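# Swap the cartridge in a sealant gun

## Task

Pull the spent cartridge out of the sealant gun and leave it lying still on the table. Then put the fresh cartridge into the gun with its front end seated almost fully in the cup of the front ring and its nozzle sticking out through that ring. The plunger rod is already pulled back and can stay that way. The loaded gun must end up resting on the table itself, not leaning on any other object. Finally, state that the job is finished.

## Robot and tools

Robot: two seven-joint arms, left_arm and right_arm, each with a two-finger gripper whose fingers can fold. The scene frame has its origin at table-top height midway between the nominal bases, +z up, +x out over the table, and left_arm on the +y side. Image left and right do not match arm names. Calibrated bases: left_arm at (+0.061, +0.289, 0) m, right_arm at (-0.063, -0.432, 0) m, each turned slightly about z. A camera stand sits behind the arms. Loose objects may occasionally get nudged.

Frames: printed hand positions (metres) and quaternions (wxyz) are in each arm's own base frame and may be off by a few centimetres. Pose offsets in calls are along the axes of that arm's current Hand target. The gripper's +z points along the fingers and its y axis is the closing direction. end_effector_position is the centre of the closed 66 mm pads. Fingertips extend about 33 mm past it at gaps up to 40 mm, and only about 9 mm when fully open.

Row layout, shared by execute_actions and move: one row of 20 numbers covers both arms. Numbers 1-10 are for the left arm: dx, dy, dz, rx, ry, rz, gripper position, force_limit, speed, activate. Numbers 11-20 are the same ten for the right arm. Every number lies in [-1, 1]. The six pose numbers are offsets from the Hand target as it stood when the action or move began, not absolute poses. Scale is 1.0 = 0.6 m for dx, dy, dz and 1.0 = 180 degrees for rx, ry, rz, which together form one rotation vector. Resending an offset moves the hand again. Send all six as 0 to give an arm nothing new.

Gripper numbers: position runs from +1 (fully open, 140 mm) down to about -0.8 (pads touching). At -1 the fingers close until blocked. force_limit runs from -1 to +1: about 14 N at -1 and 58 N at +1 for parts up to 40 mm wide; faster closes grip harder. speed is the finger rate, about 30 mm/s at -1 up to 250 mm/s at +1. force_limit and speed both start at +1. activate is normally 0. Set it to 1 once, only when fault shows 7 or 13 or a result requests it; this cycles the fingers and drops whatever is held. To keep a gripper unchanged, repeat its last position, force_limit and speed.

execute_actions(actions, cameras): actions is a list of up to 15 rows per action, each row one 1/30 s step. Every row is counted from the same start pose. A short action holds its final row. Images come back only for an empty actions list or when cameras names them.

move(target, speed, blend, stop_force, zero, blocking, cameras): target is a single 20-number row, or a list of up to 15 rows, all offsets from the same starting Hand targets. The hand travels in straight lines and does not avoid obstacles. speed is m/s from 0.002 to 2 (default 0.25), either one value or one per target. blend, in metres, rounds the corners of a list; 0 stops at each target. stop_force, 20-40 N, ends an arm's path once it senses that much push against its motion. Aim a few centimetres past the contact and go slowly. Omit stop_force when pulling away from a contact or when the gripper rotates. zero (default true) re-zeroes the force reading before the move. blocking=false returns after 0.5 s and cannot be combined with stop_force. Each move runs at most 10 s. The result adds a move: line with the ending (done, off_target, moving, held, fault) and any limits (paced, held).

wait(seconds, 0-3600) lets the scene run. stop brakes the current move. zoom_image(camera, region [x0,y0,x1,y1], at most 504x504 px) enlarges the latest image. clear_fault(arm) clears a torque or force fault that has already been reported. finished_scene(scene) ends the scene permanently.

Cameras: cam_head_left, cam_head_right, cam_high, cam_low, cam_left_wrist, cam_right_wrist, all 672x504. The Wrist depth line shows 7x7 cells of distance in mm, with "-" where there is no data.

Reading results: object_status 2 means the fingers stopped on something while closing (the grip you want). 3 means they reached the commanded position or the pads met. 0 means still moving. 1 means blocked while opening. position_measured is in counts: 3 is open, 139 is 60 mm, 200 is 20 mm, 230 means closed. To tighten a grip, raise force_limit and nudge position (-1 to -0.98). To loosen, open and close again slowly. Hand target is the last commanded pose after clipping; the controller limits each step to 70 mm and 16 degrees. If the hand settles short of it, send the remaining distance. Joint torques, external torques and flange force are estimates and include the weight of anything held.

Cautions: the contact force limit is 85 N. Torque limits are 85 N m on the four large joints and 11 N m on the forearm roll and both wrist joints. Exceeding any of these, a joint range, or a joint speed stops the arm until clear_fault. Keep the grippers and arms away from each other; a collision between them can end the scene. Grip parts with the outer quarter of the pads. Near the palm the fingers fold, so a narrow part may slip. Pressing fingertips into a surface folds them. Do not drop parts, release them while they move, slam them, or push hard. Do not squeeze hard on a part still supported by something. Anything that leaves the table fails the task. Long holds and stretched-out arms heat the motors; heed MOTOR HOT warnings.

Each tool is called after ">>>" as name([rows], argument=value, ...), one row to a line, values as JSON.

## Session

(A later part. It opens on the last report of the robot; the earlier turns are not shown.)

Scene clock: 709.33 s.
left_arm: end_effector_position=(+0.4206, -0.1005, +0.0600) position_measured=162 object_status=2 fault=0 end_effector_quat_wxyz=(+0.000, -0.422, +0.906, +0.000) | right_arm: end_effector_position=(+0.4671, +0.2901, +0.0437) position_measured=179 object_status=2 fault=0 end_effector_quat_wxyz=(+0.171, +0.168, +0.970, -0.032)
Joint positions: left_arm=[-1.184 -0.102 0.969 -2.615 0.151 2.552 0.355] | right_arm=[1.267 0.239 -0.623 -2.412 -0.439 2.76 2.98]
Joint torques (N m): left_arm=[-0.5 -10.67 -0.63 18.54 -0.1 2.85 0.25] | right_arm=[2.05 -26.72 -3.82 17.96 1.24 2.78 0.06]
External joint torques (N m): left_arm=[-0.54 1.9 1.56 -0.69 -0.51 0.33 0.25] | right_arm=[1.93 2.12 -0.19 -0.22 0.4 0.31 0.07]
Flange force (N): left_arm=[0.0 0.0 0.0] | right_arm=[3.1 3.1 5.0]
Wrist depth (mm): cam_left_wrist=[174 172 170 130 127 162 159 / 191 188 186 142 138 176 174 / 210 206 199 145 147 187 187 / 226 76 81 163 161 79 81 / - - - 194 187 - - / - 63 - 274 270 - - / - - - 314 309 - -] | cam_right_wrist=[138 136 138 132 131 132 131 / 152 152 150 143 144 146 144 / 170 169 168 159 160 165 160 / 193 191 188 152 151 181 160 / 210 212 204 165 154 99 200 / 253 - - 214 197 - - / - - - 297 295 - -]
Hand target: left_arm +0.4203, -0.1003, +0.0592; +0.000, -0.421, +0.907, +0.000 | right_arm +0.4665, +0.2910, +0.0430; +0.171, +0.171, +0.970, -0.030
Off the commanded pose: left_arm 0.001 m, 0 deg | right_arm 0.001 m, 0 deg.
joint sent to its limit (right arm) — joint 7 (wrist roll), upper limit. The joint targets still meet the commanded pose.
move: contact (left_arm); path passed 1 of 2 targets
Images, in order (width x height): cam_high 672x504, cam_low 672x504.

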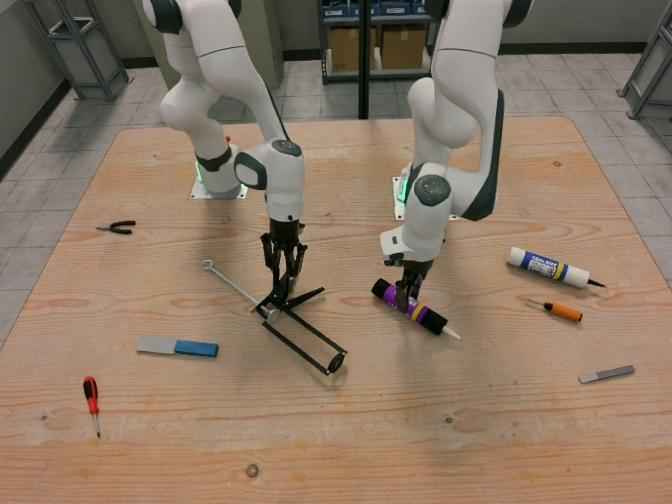

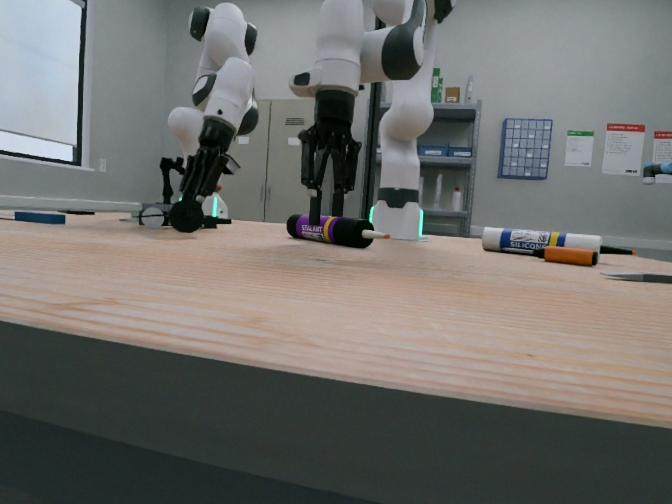

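>>> move([
  [0,0,0,0,0,0,0.1,-0.5,-1,0,0,0,0,0,0,0,-1,0,-1,0],
  [0,0,-0.25,0,0,0,0.1,-0.5,-1,0,0,0,0,0,0,0,-1,0,-1,0],
], speed=0.12, cameras=["cam_low","cam_high"])

Scene clock: 718.83 s.
left_arm: end_effector_position=(+0.4207, -0.1001, +0.2085) position_measured=117 object_status=3 fault=0 end_effector_quat_wxyz=(+0.001, -0.418, +0.909, +0.000) | right_arm: end_effector_position=(+0.4671, +0.2901, +0.0437) position_measured=179 object_status=2 fault=0 end_effector_quat_wxyz=(+0.171, +0.168, +0.970, -0.032)
Joint positions: left_arm=[-1.009 -0.45 0.725 -2.447 0.338 2.076 0.204] | right_arm=[1.267 0.239 -0.623 -2.412 -0.439 2.76 2.98]
Joint velocities: left_arm=[0.001 -0.001 0 -0.001 0 -0.003 -0.002] | right_arm=[within noise]
Joint torques (N m): left_arm=[0.59 -9.77 -7.85 22.86 0.07 2.53 -0.2] | right_arm=[2.01 -26.71 -3.82 17.99 1.25 2.8 0.09]
External joint torques (N m): left_arm=[0.51 0.1 0.38 -0.1 -0.58 0.01 -0.2] | right_arm=[1.84 2.22 -0.24 -0.26 0.42 0.31 0.1]
Flange force (N): left_arm=[-0.4 -0.5 0.5] | right_arm=[3.0 3.1 5.4]
Wrist depth (mm): cam_left_wrist=[299 304 300 259 290 287 283 / 334 330 324 281 314 310 306 / 367 359 136 304 345 133 328 / - 87 106 389 378 103 - / - 71 432 425 417 - - / - - - 479 470 - - / - - - 543 531 - -] | cam_right_wrist=[138 137 138 132 131 132 131 / 152 152 150 143 144 146 144 / 170 169 168 158 160 165 160 / 193 191 188 153 151 181 160 / 209 212 204 165 145 101 199 / 252 - - 214 197 - - / - - - 297 295 - -]
Hand target: left_arm +0.4203, -0.1003, +0.2092; +0.000, -0.421, +0.907, +0.000 | right_arm +0.4665, +0.2910, +0.0430; +0.171, +0.171, +0.970, -0.030
Off the commanded pose: left_arm 0.001 m, 0 deg | right_arm 0.001 m, 0 deg.
joint sent to its limit (right arm) — joint 7 (wrist roll), upper limit. The joint targets still meet the commanded pose.
move: done
Images, in order (width x height): cam_high 672x504, cam_low 672x504.

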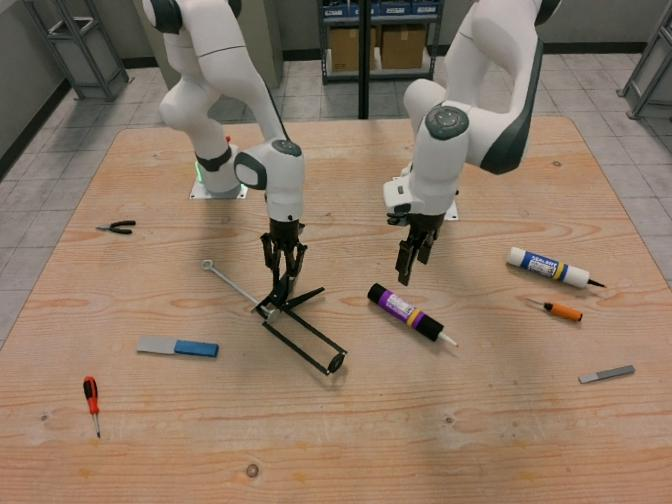

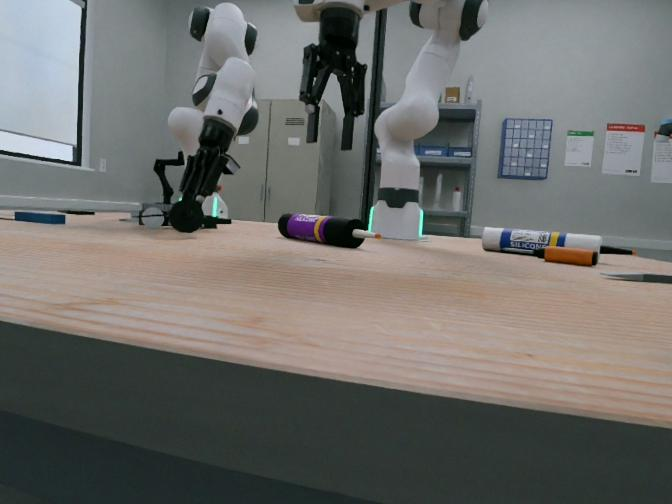

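>>> move(target=[-0.4123,0.5935,0.0817,0,0,-0.0811,0.1,-0.5,-1,0,0,0,0,0,0,0,-1,0,-1,0], speed=0.25, cameras=["cam_left_wrist","cam_high","cam_low"])

Scene clock: 751.53 s.
left_arm: end_effector_position=(+0.3085, +0.3180, +0.1601) position_measured=117 object_status=3 fault=0 end_effector_quat_wxyz=(+0.000, -0.535, +0.845, +0.000) | right_arm: end_effector_position=(+0.4671, +0.2901, +0.0437) position_measured=179 object_status=2 fault=0 end_effector_quat_wxyz=(+0.171, +0.168, +0.970, -0.032)
Joint positions: left_arm=[-0.541 -0.794 1.24 -2.436 0.818 1.964 0.627] | right_arm=[1.267 0.239 -0.623 -2.412 -0.439 2.76 2.98]
Joint velocities: left_arm=[-0.001 -0.001 0 -0.001 -0.001 -0.001 0.006] | right_arm=[within noise]
Joint torques (N m): left_arm=[-0.48 8.99 -18.17 17.86 1.14 2.46 0.29] | right_arm=[2.02 -26.72 -3.8 17.96 1.26 2.79 0.09]
External joint torques (N m): left_arm=[-0.54 0.56 0.93 0.17 0.44 -0.03 0.29] | right_arm=[1.91 2.2 -0.16 -0.28 0.41 0.31 0.1]
Flange force (N): left_arm=[-5.5 -2.3 3.3] | right_arm=[3.1 3.1 5.3]
Wrist depth (mm): cam_left_wrist=[262 257 255 244 241 244 241 / 286 281 273 266 262 264 261 / 311 308 136 292 283 133 281 / - 87 106 322 320 103 - / - 71 367 361 355 - - / - - - 407 397 - - / - - - 1632 1620 - -] | cam_right_wrist=[138 137 138 132 131 132 131 / 152 152 150 143 144 146 144 / 170 169 168 159 160 164 160 / 193 190 188 152 151 181 160 / 210 212 204 165 145 101 199 / 252 - - 214 197 - - / - - - 297 296 - -]
Hand target: left_arm +0.3083, +0.3186, +0.1602; +0.000, -0.533, +0.846, +0.000 | right_arm +0.4665, +0.2910, +0.0430; +0.171, +0.171, +0.970, -0.030
Off the commanded pose: left_arm 0.001 m, 0 deg | right_arm 0.001 m, 0 deg.
joint sent to its limit (right arm) — joint 7 (wrist roll), upper limit. The joint targets still meet the commanded pose.
move: done
Images, in order (width x height): cam_high 672x504, cam_low 672x504, cam_left_wrist 672x504.

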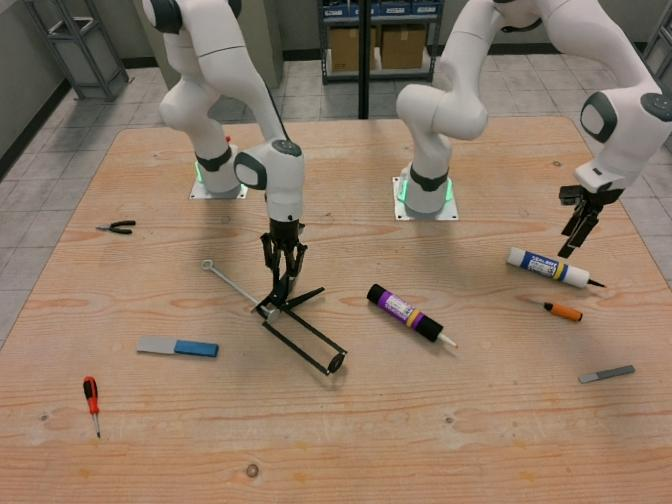

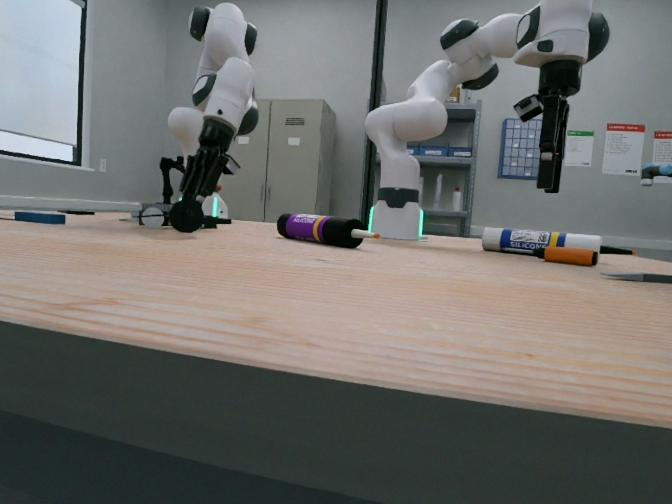

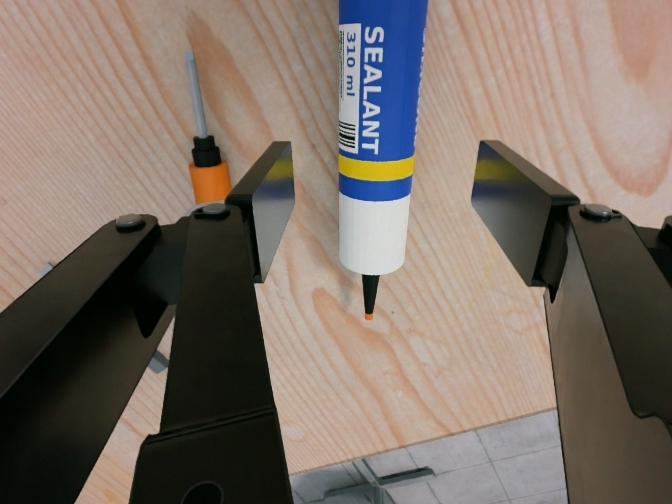

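>>> move([
  [0,0,0.11,0,0,0.0129,0.1,0.1,-1,0,0,0,0,0,0,0,-1,0,-1,0],
  [0,0,0.1692,0,0,0.0129,0.1,0.1,-1,0,0,0,0,0,0,0,-1,0,-1,0],
], speed=[0.12,0.06], cameras=["cam_left_wrist","cam_low"])

>>> zoom_image(camera="cam_low", region=[460, 160, 640, 290])

Scene clock: 776.17 s.
left_arm: end_effector_position=(+0.3079, +0.3179, +0.0588) position_measured=117 object_status=3 fault=0 end_effector_quat_wxyz=(-0.001, -0.513, +0.858, -0.001) | right_arm: end_effector_position=(+0.4671, +0.2901, +0.0437) position_measured=179 object_status=2 fault=0 end_effector_quat_wxyz=(+0.171, +0.168, +0.970, -0.032)
Joint positions: left_arm=[-0.716 -0.764 1.56 -2.5 1.003 2.181 0.597] | right_arm=[1.267 0.239 -0.623 -2.412 -0.439 2.76 2.98]
Joint velocities: left_arm=[0.001 0.001 0 0.001 0.002 0.003 -0.004] | right_arm=[within noise]
Joint torques (N m): left_arm=[-0.47 15.65 -17.92 14.42 1.06 2.75 -0.03] | right_arm=[2.03 -26.72 -3.8 17.97 1.24 2.8 0.13]
External joint torques (N m): left_arm=[-0.52 2.61 1.09 -0.05 0.45 0.25 -0.03] | right_arm=[1.99 2.25 -0.09 -0.32 0.39 0.3 0.14]
Flange force (N): left_arm=[-3.7 -3.6 7.5] | right_arm=[3.4 3.1 5.3]
Wrist depth (mm): cam_left_wrist=[169 167 166 123 125 159 157 / 185 181 180 134 136 172 170 / 202 195 136 149 150 133 184 / - 87 106 162 167 108 - / - 71 238 198 225 223 - / - - - 265 259 75 - / - - - 301 296 - -] | cam_right_wrist=[138 136 138 132 131 132 131 / 152 151 150 143 144 146 144 / 171 168 168 158 160 165 159 / 192 191 188 152 151 181 160 / 210 212 204 166 145 101 200 / 254 - - 214 197 - - / - - - 297 295 - -]
Hand target: left_arm +0.3083, +0.3186, +0.0587; +0.000, -0.515, +0.857, +0.000 | right_arm +0.4665, +0.2910, +0.0430; +0.171, +0.171, +0.970, -0.030
Off the commanded pose: left_arm 0.001 m, 0 deg | right_arm 0.001 m, 0 deg.
joint sent to its limit (right arm) — joint 7 (wrist roll), upper limit. The joint targets still meet the commanded pose.
move: done
Images, in order (width x height): cam_low 672x504, cam_left_wrist 672x504.

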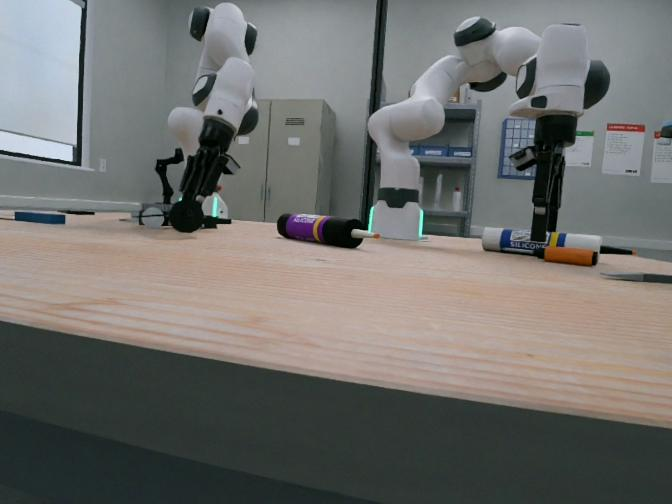

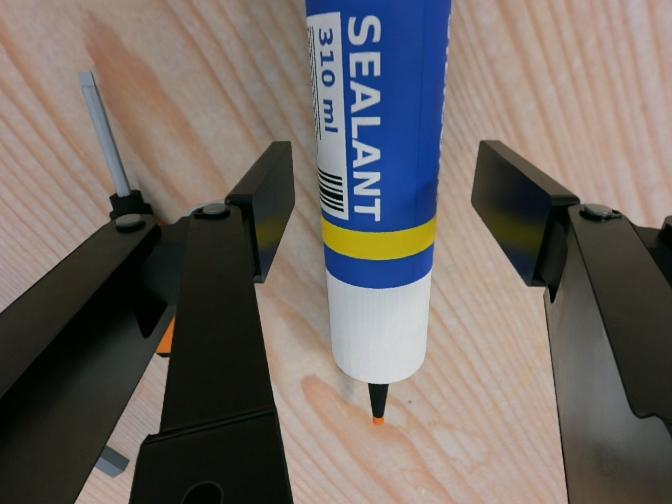

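Scaled by 2.800.

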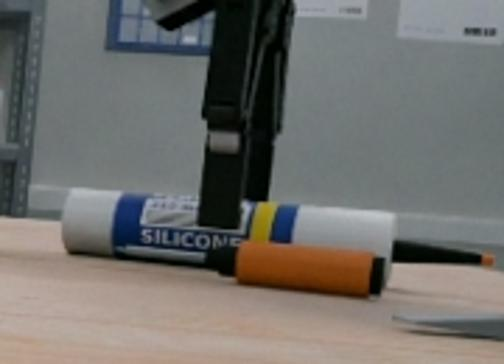

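>>> move([
  [0,-0.004,0,0,0,0,0.1,0.1,-1,0,0,0,0,0,0,0,-1,0,-1,0],
  [0,-0.004,0,0,0,0,-1,0.1,-1,0,0,0,0,0,0,0,-1,0,-1,0],
], speed=0.05)

>>> wait(seconds=1, cameras=["cam_left_wrist","cam_low"])

Scene clock: 790.07 s.
left_arm: end_effector_position=(+0.3103, +0.3167, +0.0588) position_measured=160 object_status=0 fault=0 end_effector_quat_wxyz=(+0.000, -0.514, +0.858, -0.001) | right_arm: end_effector_position=(+0.4671, +0.2901, +0.0437) position_measured=179 object_status=2 fault=0 end_effector_quat_wxyz=(+0.171, +0.168, +0.970, -0.032)
Joint positions: left_arm=[-0.724 -0.763 1.562 -2.499 1.003 2.183 0.59] | right_arm=[1.267 0.239 -0.623 -2.412 -0.439 2.76 2.98]
Joint torques (N m): left_arm=[-0.41 15.29 -17.07 14.52 0.87 3.01 -0.07] | right_arm=[1.97 -26.74 -3.82 17.96 1.25 2.78 0.08]
External joint torques (N m): left_arm=[-0.49 2.21 1.9 -0.03 0.26 0.5 -0.07] | right_arm=[1.87 2.2 -0.16 -0.35 0.4 0.29 0.09]
Flange force (N): left_arm=[-5.6 -4.1 10.5] | right_arm=[3.1 3.0 5.3]
Wrist depth (mm): cam_left_wrist=[169 168 165 124 123 159 157 / 185 181 180 141 134 172 170 / 201 195 192 143 143 183 184 / 218 76 82 160 155 85 83 / - 71 - 184 181 - - / - 64 - 265 260 - - / - - - 299 298 - -] | cam_right_wrist=[138 137 138 132 131 132 131 / 152 151 150 143 144 146 144 / 171 169 168 158 159 165 160 / 193 190 188 152 151 181 160 / 210 212 203 165 145 101 199 / 252 - - 214 197 - - / - - - 297 295 - -]
Hand target: left_arm +0.3104, +0.3175, +0.0587; +0.000, -0.515, +0.857, +0.000 | right_arm +0.4665, +0.2910, +0.0430; +0.171, +0.171, +0.970, -0.030
Off the commanded pose: left_arm 0.001 m, 0 deg | right_arm 0.001 m, 0 deg.
joint sent to its limit (right arm) — joint 7 (wrist roll), upper limit. The joint targets still meet the commanded pose.
move: done

Scene clock: 791.07 s.
left_arm: end_effector_position=(+0.3103, +0.3167, +0.0588) position_measured=160 object_status=2 fault=0 end_effector_quat_wxyz=(+0.000, -0.514, +0.858, -0.001) | right_arm: end_effector_position=(+0.4671, +0.2901, +0.0437) position_measured=179 object_status=2 fault=0 end_effector_quat_wxyz=(+0.171, +0.168, +0.970, -0.032)
Joint positions: left_arm=[-0.724 -0.763 1.562 -2.499 1.003 2.183 0.59] | right_arm=[1.267 0.239 -0.623 -2.412 -0.439 2.76 2.98]
Joint torques (N m): left_arm=[-0.5 15.3 -17 14.54 0.85 2.98 -0.08] | right_arm=[2.04 -26.71 -3.78 17.96 1.25 2.78 0.07]
External joint torques (N m): left_arm=[-0.49 2.16 2.03 0.05 0.24 0.47 -0.08] | right_arm=[1.9 2.18 -0.16 -0.26 0.41 0.3 0.08]
Flange force (N): left_arm=[-6.2 -4.3 10.9] | right_arm=[3.1 3.1 5.2]
Wrist depth (mm): cam_left_wrist=[169 167 165 124 123 159 157 / 184 180 180 140 133 172 170 / 201 196 192 143 143 183 183 / 218 76 82 159 156 85 83 / - 72 - 184 182 - - / - 63 - 263 262 - - / - - - 300 298 - -] | cam_right_wrist=[138 137 138 133 131 132 131 / 152 152 150 143 144 146 144 / 170 169 168 159 160 164 159 / 193 191 189 153 151 181 160 / 210 213 204 165 145 101 199 / 252 - - 215 197 - - / - - - 297 295 - -]
Hand target: left_arm +0.3104, +0.3175, +0.0587; +0.000, -0.515, +0.857, +0.000 | right_arm +0.4665, +0.2910, +0.0430; +0.171, +0.171, +0.970, -0.030
Tool commands: left_gripper/position=-1.0 left_gripper/force_limit=+0.1 left_gripper/speed=-1.0 left_gripper/activate=+0.0 right_gripper/position=-1.0 right_gripper/force_limit=+0.0 right_gripper/speed=-1.0 right_gripper/activate=+0.0
Off the commanded pose: left_arm 0.001 m, 0 deg | right_arm 0.001 m, 0 deg.
wait: 1.00 s; at rest by 0.17 s
Images, in order (width x height): cam_low 672x504, cam_left_wrist 672x504.

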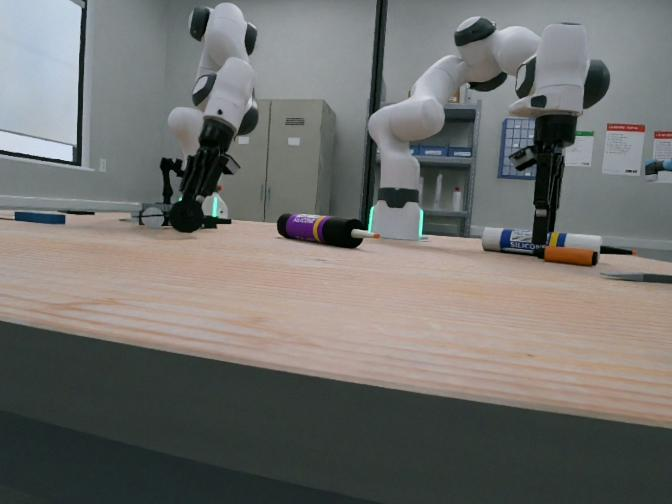

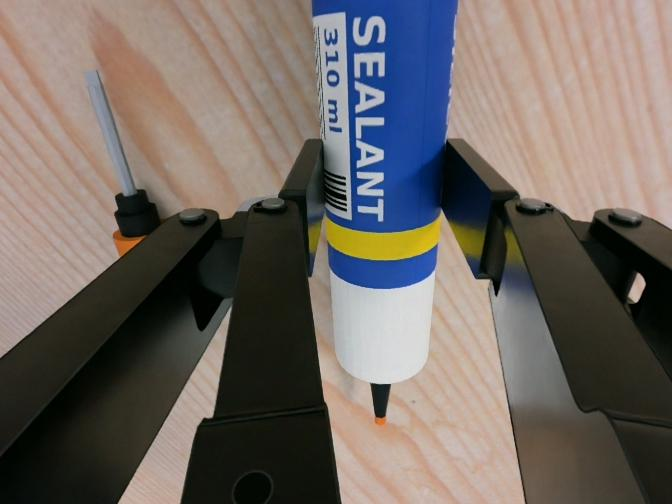

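>>> move([
  [0,0,-0.25,0,0,0,-1,0.1,-1,0,0,0,0,0,0,0,-1,0,-1,0],
  [0.431,-0.4935,-0.283,-0.0043,0.0388,0.034,-1,0.1,-1,0,0,0,0,0,0,0,-1,0,-1,0],
  [0.9687,-0.823,-0.2417,-0.0086,0.0776,0.0679,-1,0.1,-1,0,0,0,0,0,0,0,-1,0,-1,0],
], speed=[0.1,0.2,0.2], blend=0.03, cameras=["cam_left_wrist","cam_right_wrist","cam_high"])

Scene clock: 842.43 s.
left_arm: end_effector_position=(+0.4732, -0.4256, +0.2004) position_measured=160 object_status=2 fault=0 end_effector_quat_wxyz=(-0.110, -0.418, +0.900, -0.047) | right_arm: end_effector_position=(+0.4671, +0.2901, +0.0437) position_measured=179 object_status=2 fault=0 end_effector_quat_wxyz=(+0.171, +0.168, +0.970, -0.032)
Joint positions: left_arm=[-1.26 0.39 0.734 -1.711 -0.528 1.914 0.346] | right_arm=[1.267 0.239 -0.623 -2.412 -0.439 2.76 2.98]
Joint velocities: left_arm=[-0.001 -0.001 -0.001 -0.001 -0.002 -0.004 -0.001] | right_arm=[within noise]
Joint torques (N m): left_arm=[0.5 -37.77 10.4 24.92 -0.5 2.44 0.15] | right_arm=[2 -26.72 -3.86 17.9 1.25 2.78 0.05]
External joint torques (N m): left_arm=[0.33 -1.7 1.94 1.65 -0.81 0.2 0.14] | right_arm=[1.82 2.19 -0.29 -0.37 0.41 0.29 0.06]
Flange force (N): left_arm=[-0.6 -1.7 -3.6] | right_arm=[3.0 2.7 5.2]
Wrist depth (mm): cam_left_wrist=[322 309 313 123 123 264 195 / 336 329 325 136 134 309 305 / 353 347 337 143 143 317 317 / 365 76 82 157 155 85 83 / - 72 - 179 178 - - / - 63 - 389 385 - - / - - - 407 406 - -] | cam_right_wrist=[138 137 138 133 131 132 131 / 152 151 150 143 144 145 144 / 170 169 167 158 160 165 160 / 193 190 188 152 151 181 160 / 210 212 203 165 145 101 199 / 252 - - 214 197 - - / - - - 297 296 - -]
Hand target: left_arm +0.4740, -0.4275, +0.2037; -0.111, -0.417, +0.900, -0.051 | right_arm +0.4665, +0.2910, +0.0430; +0.171, +0.171, +0.970, -0.030
Off the commanded pose: left_arm 0.004 m, 0 deg | right_arm 0.001 m, 0 deg.
joint sent to its limit (right arm) — joint 7 (wrist roll), upper limit. The joint targets still meet the commanded pose.
move: off_target (left_arm)
Images, in order (width x height): cam_high 672x504, cam_left_wrist 672x504, cam_right_wrist 672x504.

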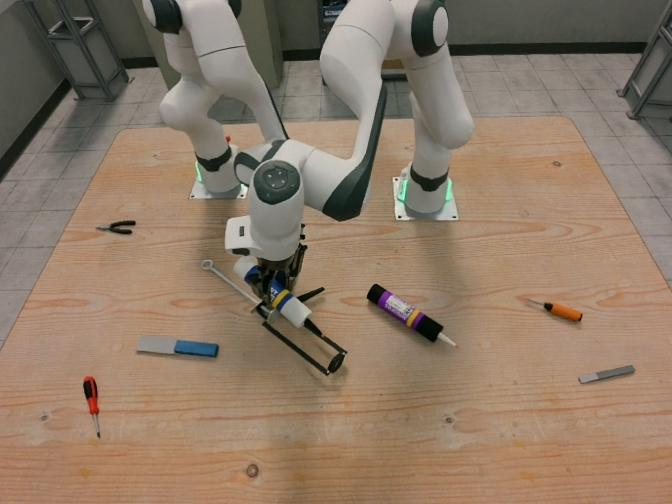

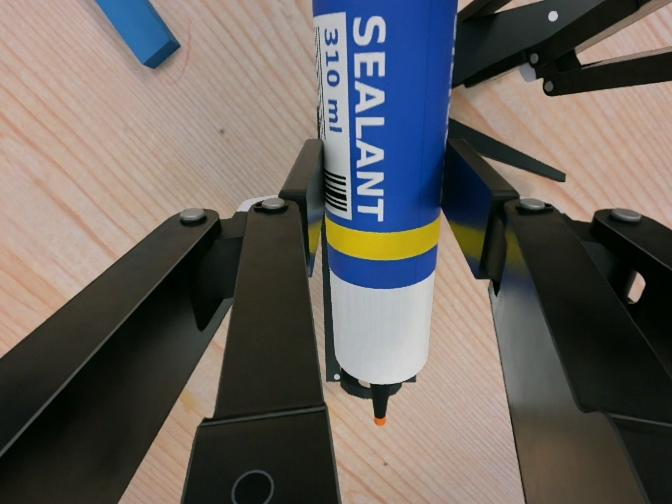

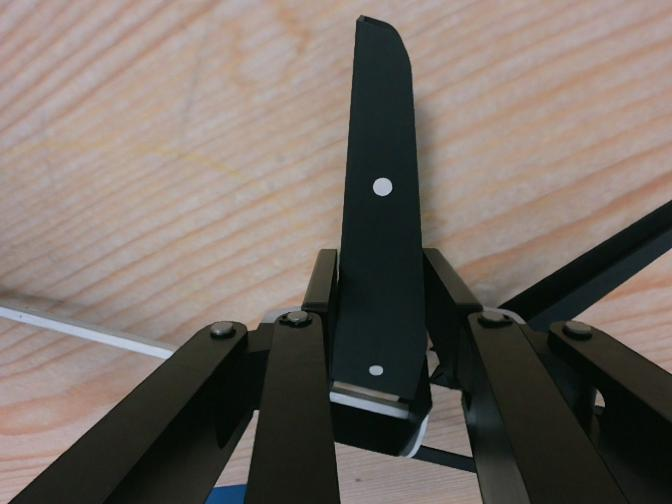

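>>> move(target=[-0.0395,0,0.1584,0,0,0,-1,0.1,-1,0,0,0,0,0,0,0,-1,0,-1,0], speed=0.08, cameras=["cam_left_wrist","cam_low","cam_high"])

>>> zoom_image(camera="cam_left_wrist", region=[280, 330, 480, 500])

>>> zoom_image(camera="cam_low", region=[120, 150, 260, 250])

Scene clock: 856.43 s.
left_arm: end_effector_position=(+0.4714, -0.4250, +0.1018) position_measured=160 object_status=2 fault=0 end_effector_quat_wxyz=(-0.112, -0.420, +0.900, -0.045) | right_arm: end_effector_position=(+0.4671, +0.2901, +0.0437) position_measured=179 object_status=2 fault=0 end_effector_quat_wxyz=(+0.171, +0.168, +0.970, -0.032)
Joint positions: left_arm=[-1.218 0.504 0.663 -1.805 -0.633 2.082 0.439] | right_arm=[1.267 0.239 -0.623 -2.412 -0.439 2.76 2.98]
Joint velocities: left_arm=[0.001 0.001 0 0 -0.001 0.002 0.006] | right_arm=[within noise]
Joint torques (N m): left_arm=[0.58 -41.66 11.88 22.86 -0.39 2.69 0.27] | right_arm=[2.04 -26.83 -3.84 17.93 1.24 2.77 0.08]
External joint torques (N m): left_arm=[0.75 -2.8 2.17 1.29 -0.77 0.56 0.26] | right_arm=[1.93 1.91 -0.22 -0.18 0.41 0.31 0.09]
Flange force (N): left_arm=[-0.5 3.5 -4.1] | right_arm=[3.1 2.7 4.4]
Wrist depth (mm): cam_left_wrist=[227 224 220 123 123 181 156 / 238 234 231 138 134 218 218 / 249 245 239 143 143 229 224 / 257 76 82 158 156 85 83 / - 71 - 183 181 - - / - 63 - 278 238 - - / - - - 262 248 - -] | cam_right_wrist=[138 137 138 132 131 132 131 / 152 151 150 142 144 146 144 / 170 169 168 158 160 164 159 / 192 191 188 152 151 181 161 / 210 213 204 165 145 119 199 / 252 - - 214 198 - - / - - - 213 169 - -]
Hand target: left_arm +0.4739, -0.4274, +0.1057; -0.111, -0.417, +0.900, -0.051 | right_arm +0.4665, +0.2910, +0.0430; +0.171, +0.171, +0.970, -0.030
Off the commanded pose: left_arm 0.005 m, 1 deg | right_arm 0.001 m, 0 deg.
joint sent to its limit (right arm) — joint 7 (wrist roll), upper limit. The joint targets still meet the commanded pose.
move: off_target (left_arm)
Images, in order (width x height): cam_high 672x504, cam_low 672x504, cam_left_wrist 672x504.

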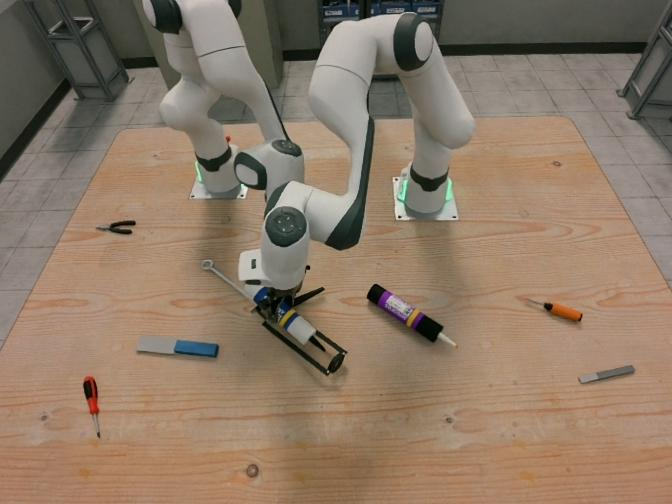

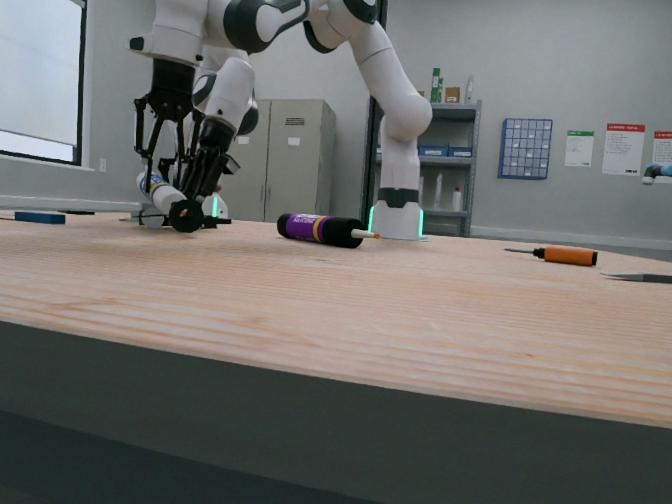

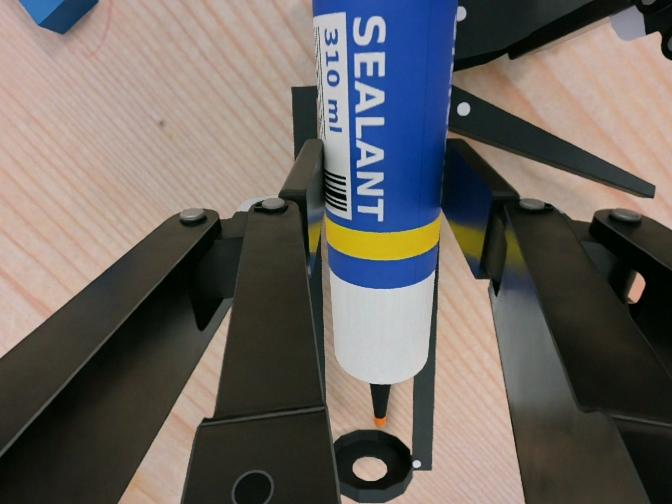

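Scaled by 2.520.

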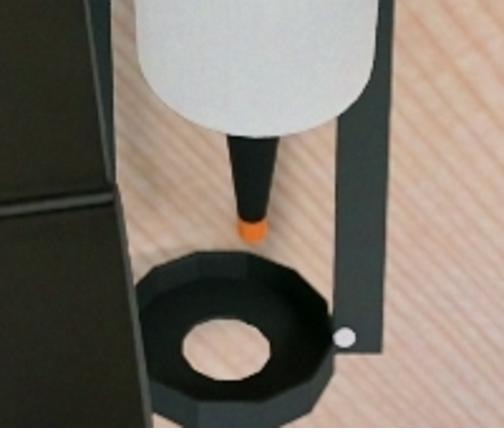

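Scaled by 3.600.

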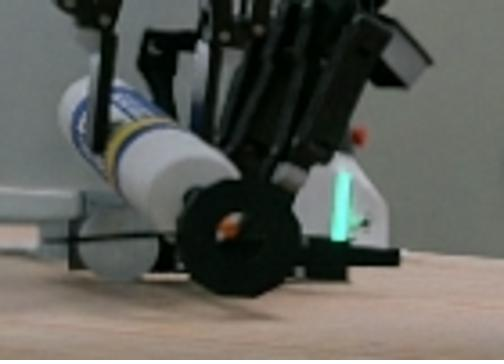

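>>> move([
  [0,-0.0075,-0.001,0,0,0.0039,-1,0.1,-1,0,0,0,0,0,0,0,-1,0,-1,0],
  [-0.0233,-0.0075,-0.001,0,0,0.0039,-1,0.1,-1,0,0,0,0,0,0,0,-1,0,-1,0],
], speed=0.03, stop_force=20, cameras=["cam_left_wrist","cam_low"])

>>> zoom_image(camera="cam_left_wrist", region=[280, 330, 480, 500])

>>> zoom_image(camera="cam_low", region=[120, 150, 260, 250])

Scene clock: 895.80 s.
left_arm: end_effector_position=(+0.4845, -0.4181, +0.0994) position_measured=160 object_status=2 fault=0 end_effector_quat_wxyz=(-0.111, -0.414, +0.902, -0.048) | right_arm: end_effector_position=(+0.4671, +0.2901, +0.0437) position_measured=179 object_status=2 fault=0 end_effector_quat_wxyz=(+0.171, +0.168, +0.970, -0.032)
Joint positions: left_arm=[-1.178 0.521 0.647 -1.782 -0.635 2.077 0.471] | right_arm=[1.267 0.239 -0.623 -2.412 -0.439 2.76 2.98]
Joint torques (N m): left_arm=[0.55 -42.23 12.03 23.19 0.17 2.39 0.19] | right_arm=[2.05 -26.74 -3.82 17.93 1.25 2.78 0.12]
External joint torques (N m): left_arm=[0.43 -2.62 2.02 1.68 -0.21 0.24 0.18] | right_arm=[2.03 2.13 -0.1 -0.32 0.4 0.31 0.13]
Flange force (N): left_arm=[0.1 1.4 -5.2] | right_arm=[3.5 2.9 4.9]
Wrist depth (mm): cam_left_wrist=[225 223 218 123 123 208 206 / 236 233 229 138 134 200 212 / 248 244 239 143 143 226 223 / 258 76 81 157 156 85 83 / - 71 - 183 182 - - / - 63 - 237 261 - - / - - - 245 251 - -] | cam_right_wrist=[138 137 138 132 132 132 131 / 152 151 150 143 144 146 144 / 170 169 168 158 160 165 160 / 193 190 188 152 151 181 160 / 210 212 203 165 145 101 199 / 252 - - 213 197 - - / - - - 217 196 - -]
Hand target: left_arm +0.4862, -0.4199, +0.1029; -0.111, -0.412, +0.903, -0.052 | right_arm +0.4665, +0.2910, +0.0430; +0.171, +0.171, +0.970, -0.030
Off the commanded pose: left_arm 0.004 m, 1 deg | right_arm 0.001 m, 0 deg.
joint sent to its limit (right arm) — joint 7 (wrist roll), upper limit. The joint targets still meet the commanded pose.
move: off_target (left_arm)
Images, in order (width x height): cam_low 672x504, cam_left_wrist 672x504.

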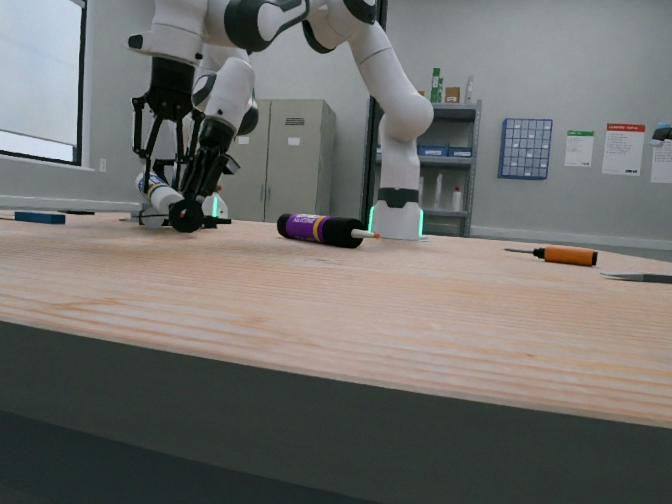

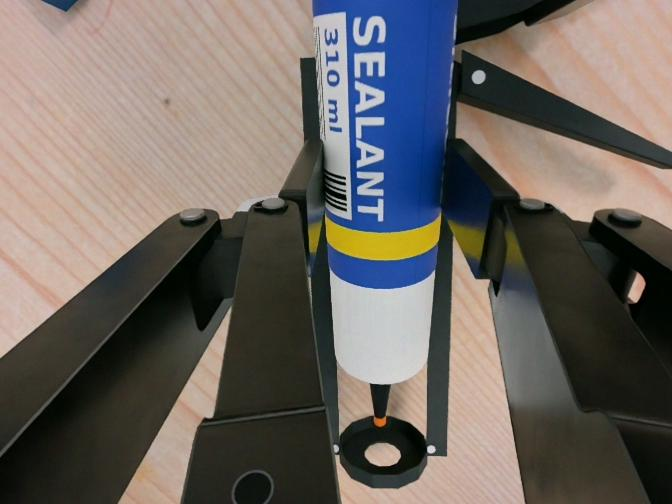

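Scaled by 2.520.

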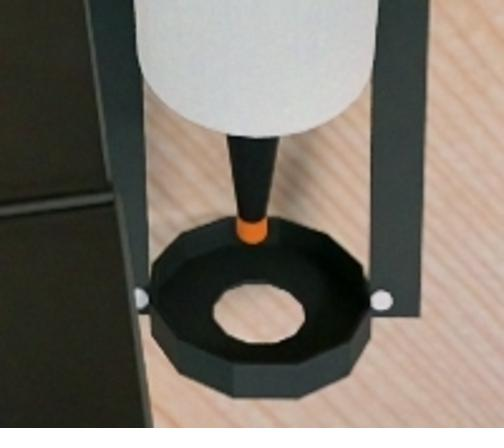

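Scaled by 3.600.

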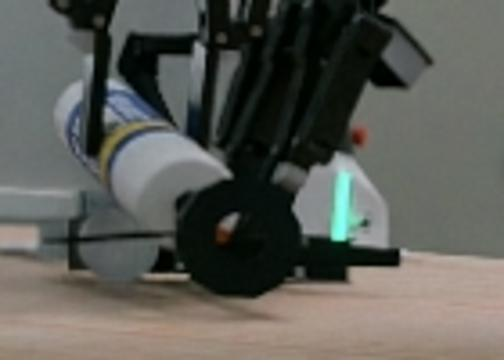

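>>> move(target=[-0.0667,0,0,0,0,0,-1,0.1,-1,0,0,0,0,0,0,0,-1,0,-1,0], speed=0.03, stop_force=20, cameras=["cam_left_wrist","cam_low"])

>>> zoom_image(camera="cam_left_wrist", region=[280, 330, 480, 500])

>>> zoom_image(camera="cam_low", region=[120, 150, 260, 250])

Scene clock: 911.77 s.
left_arm: end_effector_position=(+0.5099, -0.3889, +0.0897) position_measured=160 object_status=2 fault=0 end_effector_quat_wxyz=(-0.111, -0.414, +0.902, -0.048) | right_arm: end_effector_position=(+0.4671, +0.2901, +0.0437) position_measured=179 object_status=2 fault=0 end_effector_quat_wxyz=(+0.171, +0.168, +0.970, -0.032)
Joint positions: left_arm=[-1.096 0.547 0.627 -1.76 -0.636 2.069 0.529] | right_arm=[1.267 0.239 -0.623 -2.412 -0.439 2.76 2.98]
Joint torques (N m): left_arm=[0.55 -43.34 12.25 22.97 0.21 2.31 0.23] | right_arm=[2.06 -26.75 -3.85 18 1.23 2.79 0.08]
External joint torques (N m): left_arm=[0.63 -2.66 2.23 1.54 -0.17 0.22 0.22] | right_arm=[1.94 2.03 -0.23 -0.15 0.4 0.32 0.09]
Flange force (N): left_arm=[-0.1 1.9 -5.3] | right_arm=[3.1 3.0 4.7]
Wrist depth (mm): cam_left_wrist=[217 214 209 123 123 200 177 / 227 223 220 139 134 208 205 / 238 234 228 144 143 217 215 / 247 76 81 159 156 85 83 / - 71 - 183 181 - - / - 63 - 222 222 - - / - - - 277 275 - -] | cam_right_wrist=[137 137 138 132 132 132 131 / 152 151 150 143 145 146 144 / 170 169 167 158 159 164 160 / 193 191 188 153 151 181 160 / 210 212 204 165 145 101 199 / 253 - - 215 198 - - / - - - 218 210 - -]
Hand target: left_arm +0.5116, -0.3906, +0.0932; -0.111, -0.412, +0.903, -0.052 | right_arm +0.4665, +0.2910, +0.0430; +0.171, +0.171, +0.970, -0.030
Off the commanded pose: left_arm 0.004 m, 1 deg | right_arm 0.001 m, 0 deg.
joint sent to its limit (right arm) — joint 7 (wrist roll), upper limit. The joint targets still meet the commanded pose.
move: off_target (left_arm)
Images, in order (width x height): cam_low 672x504, cam_left_wrist 672x504.

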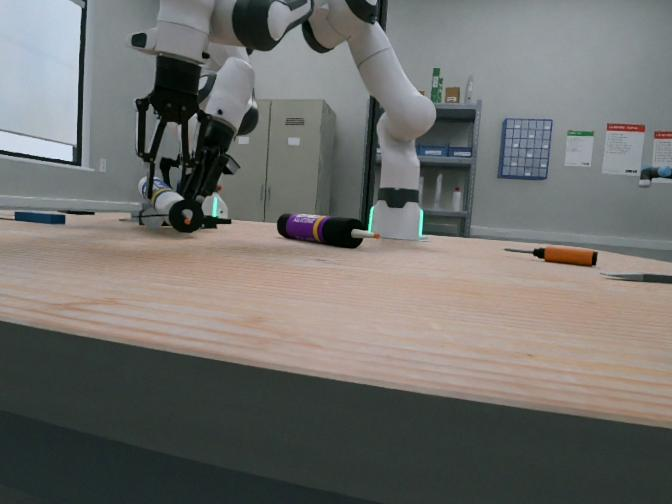

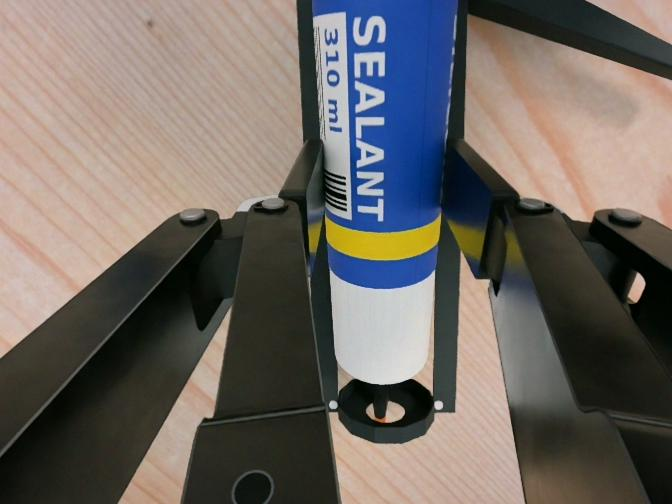

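Scaled by 2.520.

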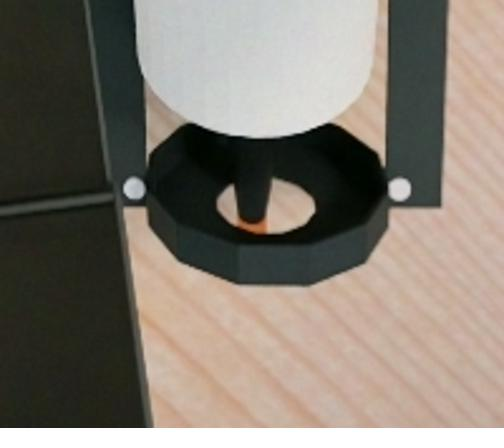

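Scaled by 3.600.

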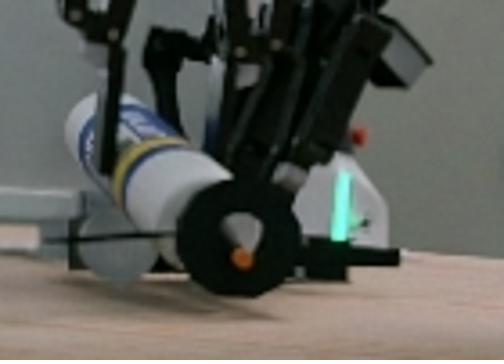

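>>> execute_actions(actions=[], cameras=["cam_left_wrist","cam_low"])

Scene clock: 948.07 s.
left_arm: end_effector_position=(+0.5099, -0.3889, +0.0897) position_measured=160 object_status=2 fault=0 end_effector_quat_wxyz=(-0.111, -0.414, +0.902, -0.048) | right_arm: end_effector_position=(+0.4671, +0.2901, +0.0437) position_measured=179 object_status=2 fault=0 end_effector_quat_wxyz=(+0.171, +0.168, +0.970, -0.032)
Joint positions: left_arm=[-1.096 0.547 0.627 -1.76 -0.636 2.069 0.529] | right_arm=[1.267 0.239 -0.623 -2.412 -0.439 2.76 2.98]
Joint velocities: within noise
Joint torques (N m): left_arm=[0.53 -43.18 12.11 23 0.24 2.29 0.27] | right_arm=[2.03 -26.72 -3.82 17.97 1.25 2.78 0.1]
External joint torques (N m): left_arm=[0.49 -2.35 1.96 1.5 -0.14 0.18 0.26] | right_arm=[1.96 2.08 -0.16 -0.22 0.41 0.31 0.11]
Flange force (N): left_arm=[-0.2 1.1 -4.8] | right_arm=[3.2 3.0 4.9]
Wrist depth (mm): cam_left_wrist=[217 213 210 123 123 201 177 / 227 224 220 139 134 209 205 / 238 234 228 143 143 216 215 / 249 76 82 160 156 85 83 / - 72 - 183 181 - - / - 63 - 221 222 - - / - - - 277 276 - -] | cam_right_wrist=[138 136 138 132 131 132 131 / 152 152 150 143 144 146 144 / 171 168 168 158 160 165 160 / 193 190 188 152 151 180 160 / 210 213 204 165 145 101 199 / 252 - - 214 197 - - / - - - 219 209 - -]
Hand target: left_arm +0.5116, -0.3906, +0.0932; -0.111, -0.412, +0.903, -0.052 | right_arm +0.4665, +0.2910, +0.0430; +0.171, +0.171, +0.970, -0.030
Tool commands: left_gripper/position=-1.0 left_gripper/force_limit=+0.1 left_gripper/speed=-1.0 left_gripper/activate=+0.0 right_gripper/position=-1.0 right_gripper/force_limit=+0.0 right_gripper/speed=-1.0 right_gripper/activate=+0.0
Off the commanded pose: left_arm 0.004 m, 1 deg | right_arm 0.001 m, 0 deg.
Images, in order (width x height): cam_low 672x504, cam_left_wrist 672x504.

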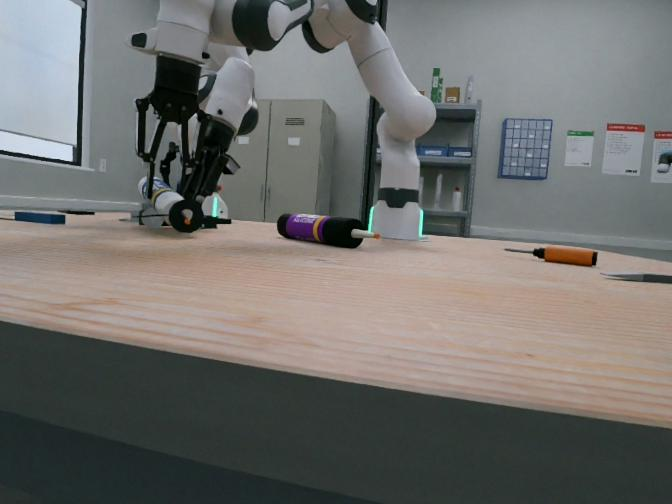

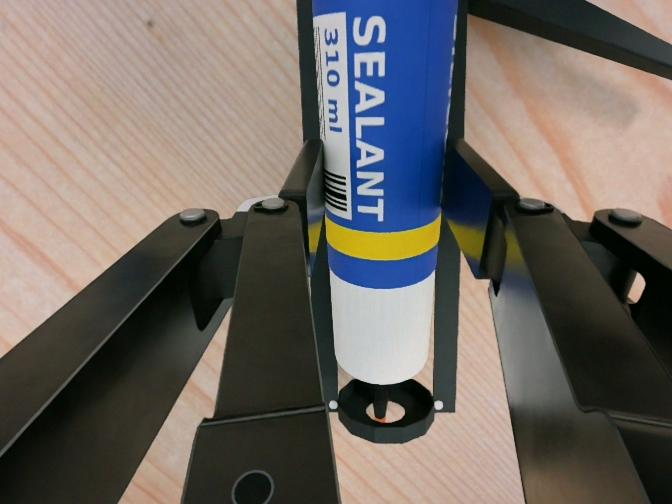

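>>> move(target=[-0.022,0.003,0,0,0,0,-1,0.1,-1,0,0,0,0,0,0,0,-1,0,-1,0], speed=0.04, stop_force=20, cameras=["cam_left_wrist","cam_low"])

>>> zoom_image(camera="cam_left_wrist", region=[300, 340, 470, 460])

>>> zoom_image(camera="cam_low", region=[130, 170, 240, 250])

Scene clock: 957.87 s.
left_arm: end_effector_position=(+0.5170, -0.3781, +0.0868) position_measured=160 object_status=2 fault=0 end_effector_quat_wxyz=(-0.111, -0.415, +0.902, -0.049) | right_arm: end_effector_position=(+0.4671, +0.2901, +0.0437) position_measured=179 object_status=2 fault=0 end_effector_quat_wxyz=(+0.171, +0.168, +0.970, -0.032)
Joint positions: left_arm=[-1.071 0.552 0.622 -1.759 -0.636 2.069 0.549] | right_arm=[1.267 0.239 -0.623 -2.412 -0.439 2.76 2.98]
Joint torques (N m): left_arm=[0.46 -43.23 12.1 22.88 0.26 2.31 0.28] | right_arm=[2.04 -26.81 -3.79 17.95 1.25 2.78 0.08]
External joint torques (N m): left_arm=[0.53 -2.32 2.05 1.5 -0.12 0.23 0.27] | right_arm=[1.85 2.06 -0.23 -0.31 0.41 0.29 0.09]
Flange force (N): left_arm=[-0.3 1.2 -4.7] | right_arm=[3.1 2.7 4.8]
Wrist depth (mm): cam_left_wrist=[213 210 207 123 123 198 194 / 224 220 217 137 134 206 202 / 235 230 226 143 143 213 212 / 245 76 81 159 155 85 83 / - 71 - 185 180 - - / - 63 - 216 212 - - / - - - 274 271 - -] | cam_right_wrist=[138 137 138 132 131 132 131 / 152 151 150 143 144 146 144 / 170 169 167 158 160 165 160 / 193 191 189 153 151 181 160 / 210 213 203 165 145 101 200 / 252 - - 215 197 - - / - - - 288 208 - -]
Hand target: left_arm +0.5187, -0.3797, +0.0900; -0.111, -0.412, +0.903, -0.052 | right_arm +0.4665, +0.2910, +0.0430; +0.171, +0.171, +0.970, -0.030
Off the commanded pose: left_arm 0.004 m, 0 deg | right_arm 0.001 m, 0 deg.
joint sent to its limit (right arm) — joint 7 (wrist roll), upper limit. The joint targets still meet the commanded pose.
move: off_target (left_arm)
Images, in order (width x height): cam_low 672x504, cam_left_wrist 672x504.

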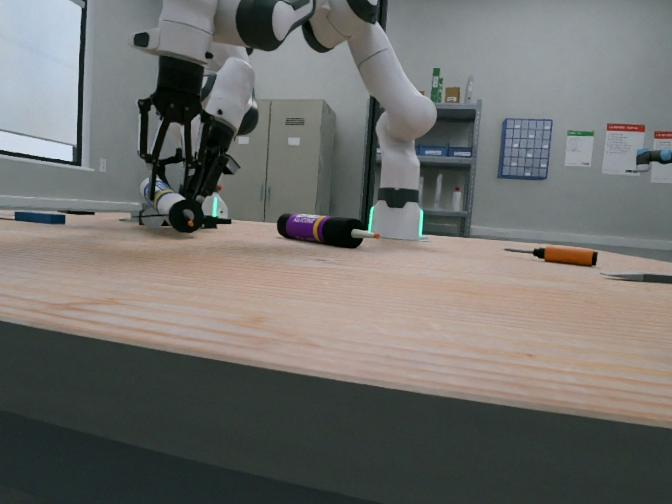

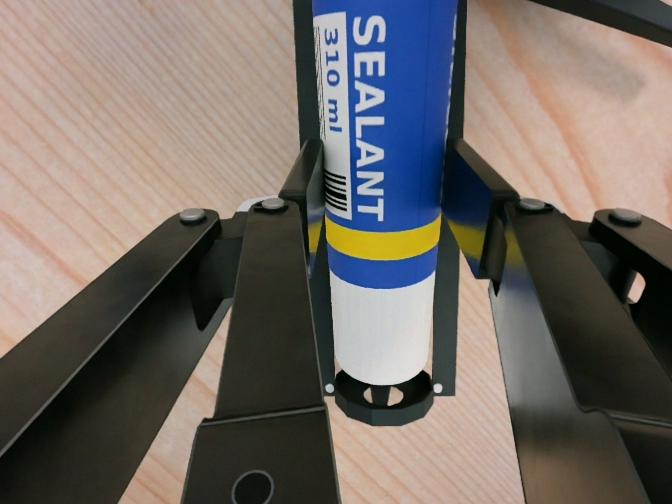

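Scaled by 2.965.

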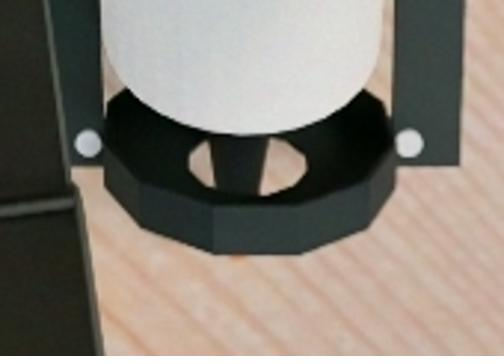

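Scaled by 4.582.

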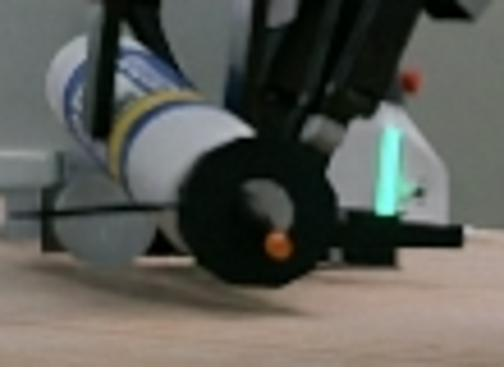

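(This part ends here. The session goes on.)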